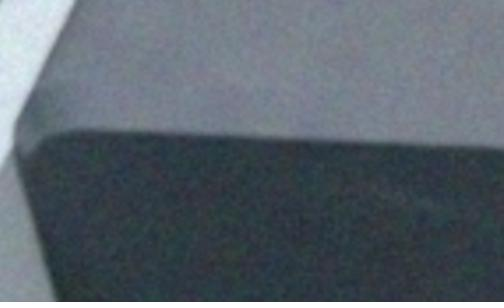

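Scaled by 5.040 from the camera's 644x364 image, which has a finer 920x520 frame.

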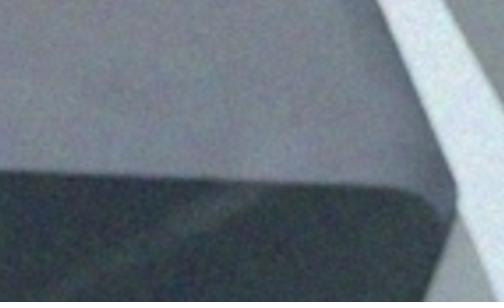

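{"fn": "move", "kwargs": {"target": {"side":"right","x":0.32,"y":0.0185,"z":0.9344,"quat_wxyz":[0.48618,-0.49382,-0.51348,0.50612]}, "min_time_s": 0.8}}

{"fn": "move", "kwargs": {"target": {"side":"right","x":0.333,"y":0.0184,"z":0.9344,"quat_wxyz":[0.48618,-0.49382,-0.51348,0.50612]}, "min_time_s": 1.2}}

{"fn": "wait", "kwargs": {"seconds": 0.4, "cameras": ["right_wrist_camera"]}}

{"fn": "zoom_image", "kwargs": {"camera": "right_wrist_camera", "region": [305, 60, 365, 105]}}

Scene clock: 86.97 s.
Joint torques (N m): left_arm=[-4.59 1.09 0.47 -10.39 -0.84 -0.33 -0.32] | right_arm=[-16.91 -2.32 -2.46 -4.16 1.73 2.08 0.24]
External joint torques (N m): left_arm=[1.46 1.72 -1.41 0.15 0.14 0.04 -0.34] | right_arm=[1.03 -2.19 0.99 -0.4 0.38 0.66 0.24]
Wrist force (N): left_arm=[-1.1 -10.0 3.1] | right_arm=[-2.3 16.4 5.1]
Wrist torque (N m): left_arm=[0.93 -0.03 0.42] | right_arm=[-1.67 -0.14 -0.37]
Wrist force, peak (N): left_arm=[-1.2 -10.8 3.4] | right_arm=[-2.2 16.6 5.6]
move: done
base_odometry: x=+0.196 y=-0.359 heading=-0.059
lidar_m: 1.24 1.03 1.71 2.38 2.44 3.23 4.57 3.34 2.36 2.23 1.88 0.96
base_status: not commanded
joint_positions: torso_squat_rad=+0.350 torso_shift_rad=+0.000 torso_pitch_rad=+0.000 torso_yaw_rad=+0.270 left_shoulder_pitch_rad=+0.243 left_shoulder_roll_rad=+0.308 left_shoulder_yaw_rad=-0.586 left_elbow_rad=-2.048 left_forearm_roll_rad=-1.287 left_wrist_pitch_rad=+0.582 left_hand_roll_rad=-0.190 left_gripper_m=+0.018 right_shoulder_pitch_rad=-0.652 right_shoulder_roll_rad=-0.099 right_shoulder_yaw_rad=+1.259 right_elbow_rad=-0.648 right_forearm_roll_rad=+1.072 right_wrist_pitch_rad=+1.192 right_hand_roll_rad=-0.748 right_gripper_m=+0.047 head_pan_rad=-0.270 head_tilt_rad=+0.700
joint_status: all done
wheel_motors_off: 0
motor_effort: left_wheel=+14(14) right_wheel=-6(9)
chest: x=-0.2281 y=+0.0008 z=+1.2475 quat_wxyz=(+0.991, -0.001, +0.000, +0.135) (m; base frame)
left_hand: x=+0.1253 y=+0.2530 z=+1.0595 quat_wxyz=(+0.561, +0.564, -0.430, -0.427) (m; base frame)
right_hand: x=+0.3205 y=+0.0186 z=+0.9343 quat_wxyz=(+0.486, -0.495, -0.514, +0.504) (m; base frame)
right_hand_status: reached (checked arc, planned for 0.8 s): 0 mm and 0.3 deg off.
pictures: none

Scene clock: 88.50 s.
Joint torques (N m): left_arm=[-4.62 1.07 1.11 -10.26 -0.88 -0.32 -0.24] | right_arm=[-23.4 0.43 -3.33 -3.69 2.34 -0.41 -0.48]
External joint torques (N m): left_arm=[1.44 1.69 -0.77 0.29 0.1 0.06 -0.26] | right_arm=[-4.89 0.83 -0.32 -0.4 1.09 -1.9 -0.47]
Wrist force (N): left_arm=[-1.4 -9.9 3.8] | right_arm=[-7.4 14.4 20.5]
Wrist torque (N m): left_arm=[0.94 -0.04 0.45] | right_arm=[-2.07 1.32 -0.24]
Wrist force, peak (N): left_arm=[-1.2 -10.7 4.1] | right_arm=[-7.9 14.4 21.5]
move: done
base_odometry: x=+0.196 y=-0.359 heading=-0.059
lidar_m: 1.24 1.04 1.72 2.38 2.44 3.24 4.57 3.36 2.36 2.23 1.87 0.96
base_status: not commanded
joint_positions: torso_squat_rad=+0.350 torso_shift_rad=+0.000 torso_pitch_rad=+0.000 torso_yaw_rad=+0.270 left_shoulder_pitch_rad=+0.243 left_shoulder_roll_rad=+0.308 left_shoulder_yaw_rad=-0.586 left_elbow_rad=-2.048 left_forearm_roll_rad=-1.287 left_wrist_pitch_rad=+0.582 left_hand_roll_rad=-0.190 left_gripper_m=+0.018 right_shoulder_pitch_rad=-0.685 right_shoulder_roll_rad=-0.071 right_shoulder_yaw_rad=+1.257 right_elbow_rad=-0.552 right_forearm_roll_rad=+1.070 right_wrist_pitch_rad=+1.145 right_hand_roll_rad=-0.794 right_gripper_m=+0.047 head_pan_rad=-0.270 head_tilt_rad=+0.700
joint_status: all done
wheel_motors_off: 0
motor_effort: left_wheel=+14(14) right_wheel=-7(9)
chest: x=-0.2281 y=+0.0008 z=+1.2475 quat_wxyz=(+0.991, -0.001, +0.000, +0.135) (m; base frame)
left_hand: x=+0.1253 y=+0.2530 z=+1.0595 quat_wxyz=(+0.561, +0.564, -0.430, -0.427) (m; base frame)
right_hand: x=+0.3327 y=+0.0176 z=+0.9340 quat_wxyz=(+0.487, -0.494, -0.513, +0.507) (m; base frame)
right_hand_status: reached (checked arc, planned for 1.2 s): 1 mm and 0.1 deg off.
pictures: none

Scene clock: 88.90 s.
Joint torques (N m): left_arm=[-4.38 1.42 0.87 -10.36 -0.81 -0.32 -0.2] | right_arm=[-23.42 0.58 -3.45 -3.54 2.41 -0.38 -0.47]
External joint torques (N m): left_arm=[1.67 2.04 -1.01 0.18 0.17 0.06 -0.21] | right_arm=[-4.91 0.98 -0.44 -0.25 1.17 -1.87 -0.46]
Wrist force (N): left_arm=[-0.8 -10.6 3.5] | right_arm=[-7.3 14.7 18.8]
Wrist torque (N m): left_arm=[1.00 0.01 0.44] | right_arm=[-2.07 1.27 -0.25]
Wrist force, peak (N): left_arm=[-0.8 -10.8 3.2] | right_arm=[-7.2 14.8 20.3]
base_odometry: x=+0.196 y=-0.359 heading=-0.059
lidar_m: 1.24 1.03 1.71 2.38 2.43 3.24 4.57 3.35 2.34 2.23 1.88 0.97
base_status: not commanded
joint_positions: torso_squat_rad=+0.350 torso_shift_rad=+0.000 torso_pitch_rad=+0.000 torso_yaw_rad=+0.270 left_shoulder_pitch_rad=+0.243 left_shoulder_roll_rad=+0.308 left_shoulder_yaw_rad=-0.586 left_elbow_rad=-2.048 left_forearm_roll_rad=-1.287 left_wrist_pitch_rad=+0.582 left_hand_roll_rad=-0.190 left_gripper_m=+0.018 right_shoulder_pitch_rad=-0.685 right_shoulder_roll_rad=-0.071 right_shoulder_yaw_rad=+1.257 right_elbow_rad=-0.552 right_forearm_roll_rad=+1.070 right_wrist_pitch_rad=+1.145 right_hand_roll_rad=-0.794 right_gripper_m=+0.047 head_pan_rad=-0.270 head_tilt_rad=+0.700
joint_status: all done
wheel_motors_off: 0
motor_effort: left_wheel=+14(14) right_wheel=-7(9)
chest: x=-0.2281 y=+0.0008 z=+1.2475 quat_wxyz=(+0.991, -0.001, +0.000, +0.135) (m; base frame)
left_hand: x=+0.1253 y=+0.2530 z=+1.0595 quat_wxyz=(+0.561, +0.564, -0.430, -0.427) (m; base frame)
right_hand: x=+0.3327 y=+0.0176 z=+0.9340 quat_wxyz=(+0.487, -0.494, -0.513, +0.507) (m; base frame)
right_hand_status: reached (checked arc, planned for 1.2 s): 1 mm and 0.1 deg off.
wait: 0.40 s; at rest by 0.27 s
pictures: right_wrist_camera

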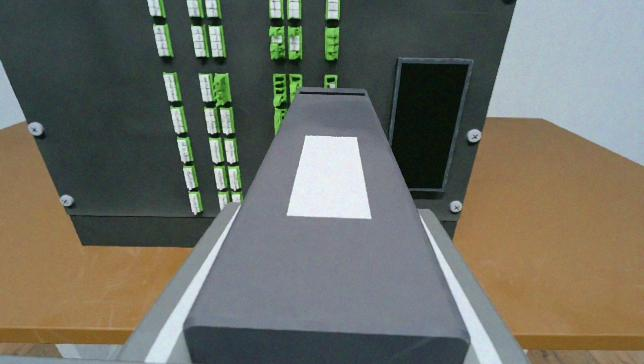

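Scaled by 8.400 from the camera's 644x364 image, which has a finer 920x520 frame.

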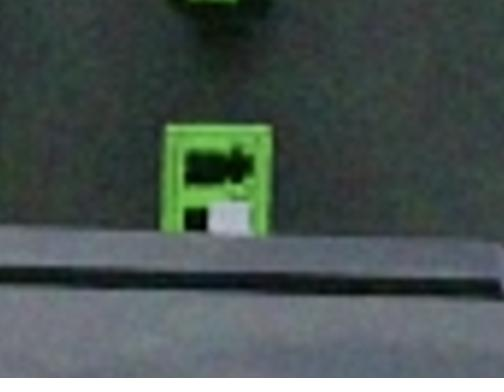

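{"fn": "move", "kwargs": {"target": {"side":"right","x":0.31,"y":0.0181,"z":0.9343,"quat_wxyz":[0.48618,-0.49382,-0.51348,0.50612]}, "min_time_s": 0.8}}

{"fn": "move", "kwargs": {"target": {"side":"right","x":0.328,"y":0.0181,"z":0.9343,"quat_wxyz":[0.48618,-0.49382,-0.51348,0.50612]}, "min_time_s": 1.5}}

{"fn": "wait", "kwargs": {"seconds": 0.4, "cameras": ["right_wrist_camera","head_camera"]}}

{"fn": "zoom_image", "kwargs": {"camera": "right_wrist_camera", "region": [305, 60, 365, 105]}}

{"fn": "zoom_image", "kwargs": {"camera": "head_camera", "region": [410, 170, 530, 300]}}

Scene clock: 91.87 s.
Joint torques (N m): left_arm=[-4.22 1.07 1.05 -10.3 -0.72 -0.4 -0.25] | right_arm=[-16.79 -1.53 -3.55 -4.2 1.62 1.88 0.07]
External joint torques (N m): left_arm=[1.83 1.69 -0.83 0.24 0.26 -0.02 -0.26] | right_arm=[0.65 -1.53 0.29 -0.05 0.19 0.53 0.08]
Wrist force (N): left_arm=[-1.4 -10.0 3.1] | right_arm=[-2.1 16.2 5.5]
Wrist torque (N m): left_arm=[0.94 -0.06 0.45] | right_arm=[-1.64 -0.11 -0.36]
Wrist force, peak (N): left_arm=[-0.8 -10.7 3.5] | right_arm=[-7.1 14.7 19.9]
move: done
base_odometry: x=+0.196 y=-0.359 heading=-0.059
lidar_m: 1.23 1.03 1.72 2.38 2.45 3.24 4.57 3.36 2.35 2.24 1.87 0.97
base_status: not commanded
joint_positions: torso_squat_rad=+0.350 torso_shift_rad=+0.000 torso_pitch_rad=+0.000 torso_yaw_rad=+0.270 left_shoulder_pitch_rad=+0.243 left_shoulder_roll_rad=+0.308 left_shoulder_yaw_rad=-0.586 left_elbow_rad=-2.048 left_forearm_roll_rad=-1.287 left_wrist_pitch_rad=+0.582 left_hand_roll_rad=-0.190 left_gripper_m=+0.018 right_shoulder_pitch_rad=-0.622 right_shoulder_roll_rad=-0.128 right_shoulder_yaw_rad=+1.263 right_elbow_rad=-0.736 right_forearm_roll_rad=+1.073 right_wrist_pitch_rad=+1.228 right_hand_roll_rad=-0.706 right_gripper_m=+0.047 head_pan_rad=-0.270 head_tilt_rad=+0.700
joint_status: all done
wheel_motors_off: 0
motor_effort: left_wheel=+13(14) right_wheel=-8(9)
chest: x=-0.2280 y=+0.0008 z=+1.2475 quat_wxyz=(+0.991, -0.001, +0.000, +0.135) (m; base frame)
left_hand: x=+0.1253 y=+0.2530 z=+1.0594 quat_wxyz=(+0.561, +0.564, -0.430, -0.427) (m; base frame)
right_hand: x=+0.3099 y=+0.0182 z=+0.9345 quat_wxyz=(+0.486, -0.495, -0.514, +0.504) (m; base frame)
right_hand_status: reached (checked arc, planned for 0.8 s): 0 mm and 0.3 deg off.
pictures: none

Scene clock: 93.70 s.
Joint torques (N m): left_arm=[-4.66 1.02 0.96 -10.43 -0.79 -0.26 -0.17] | right_arm=[-19.24 0.7 -4.52 -2.77 1.17 1.71 -0.61]
External joint torques (N m): left_arm=[1.4 1.64 -0.92 0.12 0.18 0.12 -0.19] | right_arm=[-0.97 1.08 -1.18 0.79 -0.13 0.27 -0.6]
Wrist force (N): left_arm=[-0.7 -10.5 3.4] | right_arm=[-2.6 16.4 5.2]
Wrist torque (N m): left_arm=[1.00 0.04 0.42] | right_arm=[-1.65 -0.15 -0.26]
Wrist force, peak (N): left_arm=[-1.3 -10.8 3.3] | right_arm=[-2.5 16.7 5.1]
move: done
base_odometry: x=+0.196 y=-0.359 heading=-0.059
lidar_m: 1.25 1.05 1.72 2.39 2.45 3.24 4.57 3.35 2.35 2.23 1.87 0.97
base_status: not commanded
joint_positions: torso_squat_rad=+0.350 torso_shift_rad=+0.000 torso_pitch_rad=+0.000 torso_yaw_rad=+0.270 left_shoulder_pitch_rad=+0.243 left_shoulder_roll_rad=+0.308 left_shoulder_yaw_rad=-0.586 left_elbow_rad=-2.048 left_forearm_roll_rad=-1.287 left_wrist_pitch_rad=+0.582 left_hand_roll_rad=-0.190 left_gripper_m=+0.018 right_shoulder_pitch_rad=-0.668 right_shoulder_roll_rad=-0.094 right_shoulder_yaw_rad=+1.257 right_elbow_rad=-0.614 right_forearm_roll_rad=+1.067 right_wrist_pitch_rad=+1.164 right_hand_roll_rad=-0.763 right_gripper_m=+0.047 head_pan_rad=-0.270 head_tilt_rad=+0.700
joint_status: all done
wheel_motors_off: 0
motor_effort: left_wheel=+13(13) right_wheel=-7(10)
chest: x=-0.2280 y=+0.0008 z=+1.2475 quat_wxyz=(+0.991, -0.001, +0.000, +0.135) (m; base frame)
left_hand: x=+0.1253 y=+0.2530 z=+1.0594 quat_wxyz=(+0.561, +0.564, -0.430, -0.427) (m; base frame)
right_hand: x=+0.3278 y=+0.0178 z=+0.9343 quat_wxyz=(+0.486, -0.493, -0.513, +0.507) (m; base frame)
right_hand_status: reached (checked arc, planned for 1.5 s): 0 mm and 0.1 deg off.
pictures: none

Scene clock: 94.10 s.
Joint torques (N m): left_arm=[-4.66 1.1 0.87 -10.29 -0.76 -0.3 -0.22] | right_arm=[-19.63 0.81 -4.8 -2.64 1.28 1.78 -0.56]
External joint torques (N m): left_arm=[1.4 1.73 -1.01 0.25 0.22 0.07 -0.23] | right_arm=[-1.35 1.18 -1.45 0.92 -0.02 0.33 -0.56]
Wrist force (N): left_arm=[-1.2 -10.1 3.5] | right_arm=[-2.5 16.5 5.1]
Wrist torque (N m): left_arm=[0.92 -0.04 0.44] | right_arm=[-1.66 -0.14 -0.24]
Wrist force, peak (N): left_arm=[-0.7 -10.6 3.4] | right_arm=[-2.5 16.5 5.1]
base_odometry: x=+0.196 y=-0.359 heading=-0.059
lidar_m: 1.24 1.03 1.72 2.38 2.43 3.24 4.58 3.35 2.37 2.23 1.87 0.95
base_status: not commanded
joint_positions: torso_squat_rad=+0.350 torso_shift_rad=+0.000 torso_pitch_rad=+0.000 torso_yaw_rad=+0.270 left_shoulder_pitch_rad=+0.243 left_shoulder_roll_rad=+0.308 left_shoulder_yaw_rad=-0.586 left_elbow_rad=-2.048 left_forearm_roll_rad=-1.287 left_wrist_pitch_rad=+0.582 left_hand_roll_rad=-0.190 left_gripper_m=+0.018 right_shoulder_pitch_rad=-0.668 right_shoulder_roll_rad=-0.094 right_shoulder_yaw_rad=+1.257 right_elbow_rad=-0.614 right_forearm_roll_rad=+1.067 right_wrist_pitch_rad=+1.164 right_hand_roll_rad=-0.763 right_gripper_m=+0.047 head_pan_rad=-0.270 head_tilt_rad=+0.700
joint_status: all done
wheel_motors_off: 0
motor_effort: left_wheel=+13(13) right_wheel=-7(10)
chest: x=-0.2280 y=+0.0008 z=+1.2475 quat_wxyz=(+0.991, -0.001, +0.000, +0.135) (m; base frame)
left_hand: x=+0.1253 y=+0.2530 z=+1.0594 quat_wxyz=(+0.561, +0.564, -0.430, -0.427) (m; base frame)
right_hand: x=+0.3278 y=+0.0178 z=+0.9343 quat_wxyz=(+0.486, -0.493, -0.513, +0.507) (m; base frame)
right_hand_status: reached (checked arc, planned for 1.5 s): 0 mm and 0.1 deg off.
wait: 0.40 s; at rest by 0.27 s
pictures: head_camera, right_wrist_camera

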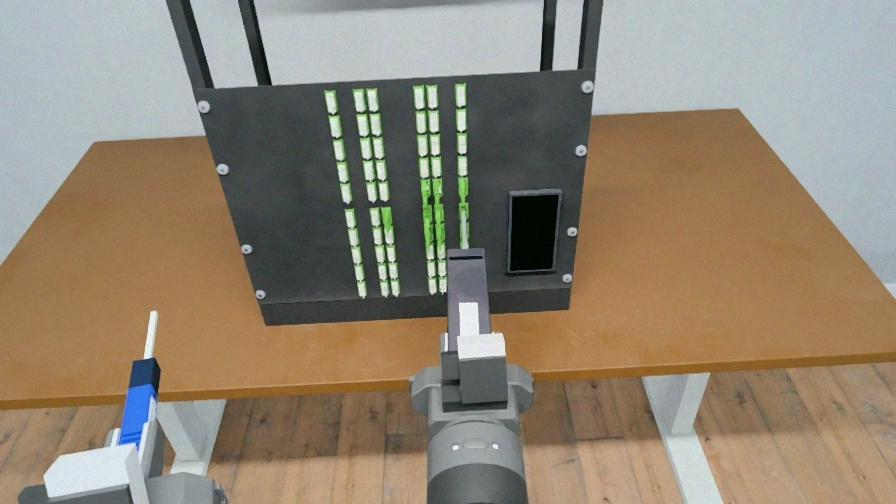

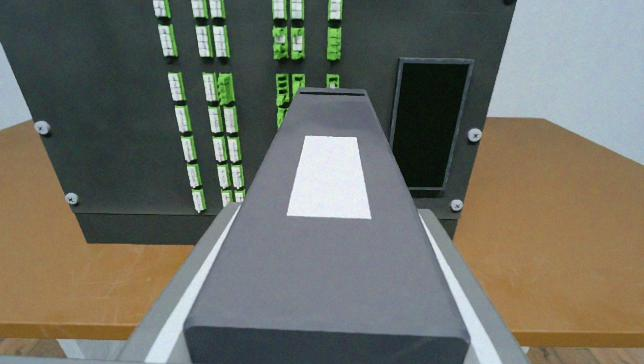

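Scaled by 8.400 from the camera's 644x364 image, which has a finer 920x520 frame.

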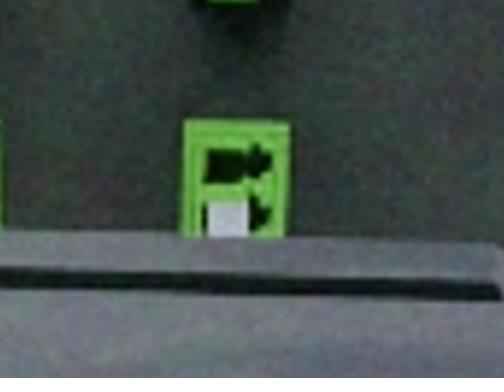

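Scaled by 3.877 from the camera's 896x504 image, which has a finer 1280x720 frame.

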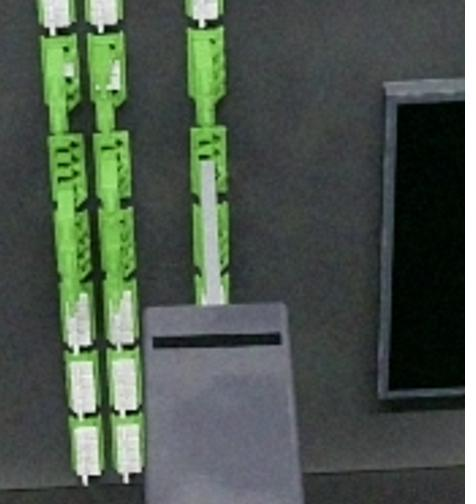

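{"fn": "move", "kwargs": {"target": {"side":"right","x":0.3325,"y":0.0181,"z":0.9343,"quat_wxyz":[0.48618,-0.49382,-0.51348,0.50612]}, "min_time_s": 2.5}}

{"fn": "wait", "kwargs": {"seconds": 0.4, "cameras": ["right_wrist_camera","head_camera"]}}

{"fn": "zoom_image", "kwargs": {"camera": "right_wrist_camera", "region": [305, 60, 365, 105]}}

{"fn": "zoom_image", "kwargs": {"camera": "head_camera", "region": [440, 190, 490, 260]}}

Scene clock: 97.63 s.
Joint torques (N m): left_arm=[-4.37 1.08 1.07 -10.34 -0.71 -0.28 -0.29] | right_arm=[-20.33 0.64 -3.78 -2.5 1.78 1.67 -0.62]
External joint torques (N m): left_arm=[1.68 1.7 -0.81 0.21 0.27 0.1 -0.3] | right_arm=[-1.85 1.06 -0.67 0.86 0.52 0.19 -0.62]
Wrist force (N): left_arm=[-0.7 -10.7 3.6] | right_arm=[-2.5 16.3 6.1]
Wrist torque (N m): left_arm=[0.99 0.03 0.41] | right_arm=[-1.60 0.00 -0.24]
Wrist force, peak (N): left_arm=[-1.3 -10.6 3.6] | right_arm=[-2.5 16.7 6.2]
move: done
base_odometry: x=+0.196 y=-0.359 heading=-0.059
lidar_m: 1.24 1.03 1.72 2.38 2.44 3.24 4.58 3.34 2.35 2.24 1.88 0.96
base_status: not commanded
joint_positions: torso_squat_rad=+0.350 torso_shift_rad=+0.000 torso_pitch_rad=+0.000 torso_yaw_rad=+0.270 left_shoulder_pitch_rad=+0.243 left_shoulder_roll_rad=+0.308 left_shoulder_yaw_rad=-0.586 left_elbow_rad=-2.048 left_forearm_roll_rad=-1.287 left_wrist_pitch_rad=+0.582 left_hand_roll_rad=-0.190 left_gripper_m=+0.018 right_shoulder_pitch_rad=-0.682 right_shoulder_roll_rad=-0.078 right_shoulder_yaw_rad=+1.257 right_elbow_rad=-0.568 right_forearm_roll_rad=+1.068 right_wrist_pitch_rad=+1.148 right_hand_roll_rad=-0.787 right_gripper_m=+0.047 head_pan_rad=-0.270 head_tilt_rad=+0.700
joint_status: all done
wheel_motors_off: 0
motor_effort: left_wheel=+13(13) right_wheel=-7(10)
chest: x=-0.2280 y=+0.0008 z=+1.2475 quat_wxyz=(+0.991, -0.001, +0.000, +0.135) (m; base frame)
left_hand: x=+0.1253 y=+0.2530 z=+1.0594 quat_wxyz=(+0.561, +0.564, -0.430, -0.427) (m; base frame)
right_hand: x=+0.3322 y=+0.0176 z=+0.9343 quat_wxyz=(+0.487, -0.493, -0.513, +0.507) (m; base frame)
right_hand_status: reached (checked arc, planned for 2.5 s): 1 mm and 0.2 deg off.
pictures: none

Scene clock: 98.03 s.
Joint torques (N m): left_arm=[-4.33 0.9 0.73 -10.47 -0.73 -0.29 -0.16] | right_arm=[-20.42 0.54 -4.03 -2.54 1.62 1.61 -0.68]
External joint torques (N m): left_arm=[1.72 1.53 -1.15 0.08 0.24 0.09 -0.18] | right_arm=[-1.94 0.96 -0.92 0.82 0.36 0.13 -0.67]
Wrist force (N): left_arm=[-1.2 -9.9 3.7] | right_arm=[-2.8 16.6 6.1]
Wrist torque (N m): left_arm=[0.93 -0.01 0.43] | right_arm=[-1.64 -0.04 -0.25]
Wrist force, peak (N): left_arm=[-1.2 -10.5 3.5] | right_arm=[-2.5 16.5 6.6]
base_odometry: x=+0.196 y=-0.359 heading=-0.059
lidar_m: 1.23 1.04 1.72 2.38 2.45 3.23 4.58 3.34 2.36 2.23 1.87 0.97
base_status: not commanded
joint_positions: torso_squat_rad=+0.350 torso_shift_rad=+0.000 torso_pitch_rad=+0.000 torso_yaw_rad=+0.270 left_shoulder_pitch_rad=+0.243 left_shoulder_roll_rad=+0.308 left_shoulder_yaw_rad=-0.586 left_elbow_rad=-2.048 left_forearm_roll_rad=-1.287 left_wrist_pitch_rad=+0.582 left_hand_roll_rad=-0.190 left_gripper_m=+0.018 right_shoulder_pitch_rad=-0.682 right_shoulder_roll_rad=-0.078 right_shoulder_yaw_rad=+1.257 right_elbow_rad=-0.568 right_forearm_roll_rad=+1.068 right_wrist_pitch_rad=+1.148 right_hand_roll_rad=-0.787 right_gripper_m=+0.047 head_pan_rad=-0.270 head_tilt_rad=+0.700
joint_status: all done
wheel_motors_off: 0
motor_effort: left_wheel=+13(13) right_wheel=-7(10)
chest: x=-0.2280 y=+0.0008 z=+1.2475 quat_wxyz=(+0.991, -0.001, +0.000, +0.135) (m; base frame)
left_hand: x=+0.1253 y=+0.2530 z=+1.0594 quat_wxyz=(+0.561, +0.564, -0.430, -0.427) (m; base frame)
right_hand: x=+0.3322 y=+0.0176 z=+0.9343 quat_wxyz=(+0.487, -0.493, -0.513, +0.507) (m; base frame)
right_hand_status: reached (checked arc, planned for 2.5 s): 1 mm and 0.2 deg off.
wait: 0.40 s; at rest by 0.27 s
pictures: head_camera, right_wrist_camera

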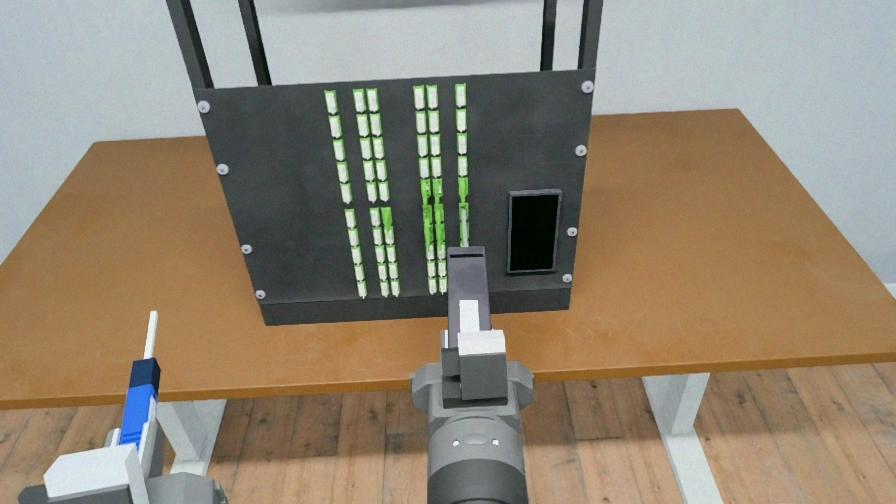

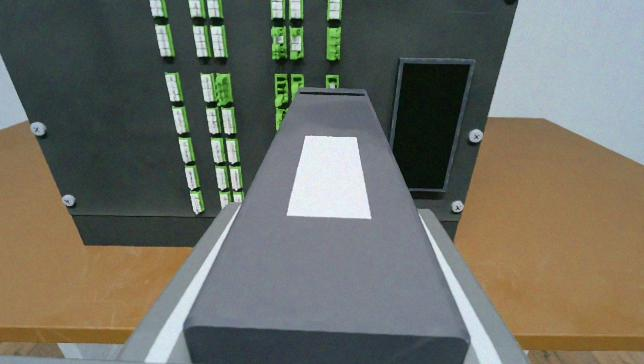

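Scaled by 8.400 from the camera's 644x364 image, which has a finer 920x520 frame.

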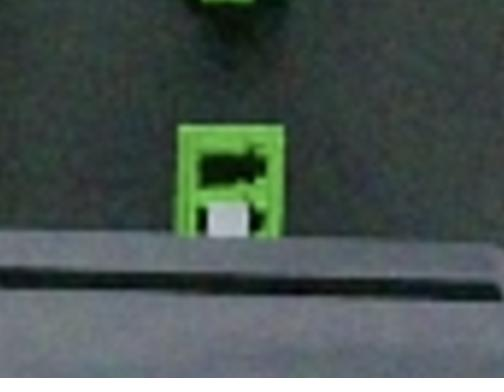

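Scaled by 7.200 from the camera's 896x504 image, which has a finer 1280x720 frame.

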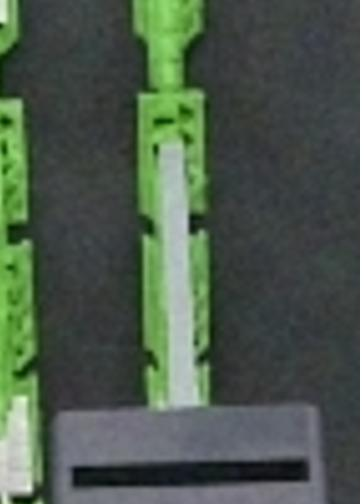

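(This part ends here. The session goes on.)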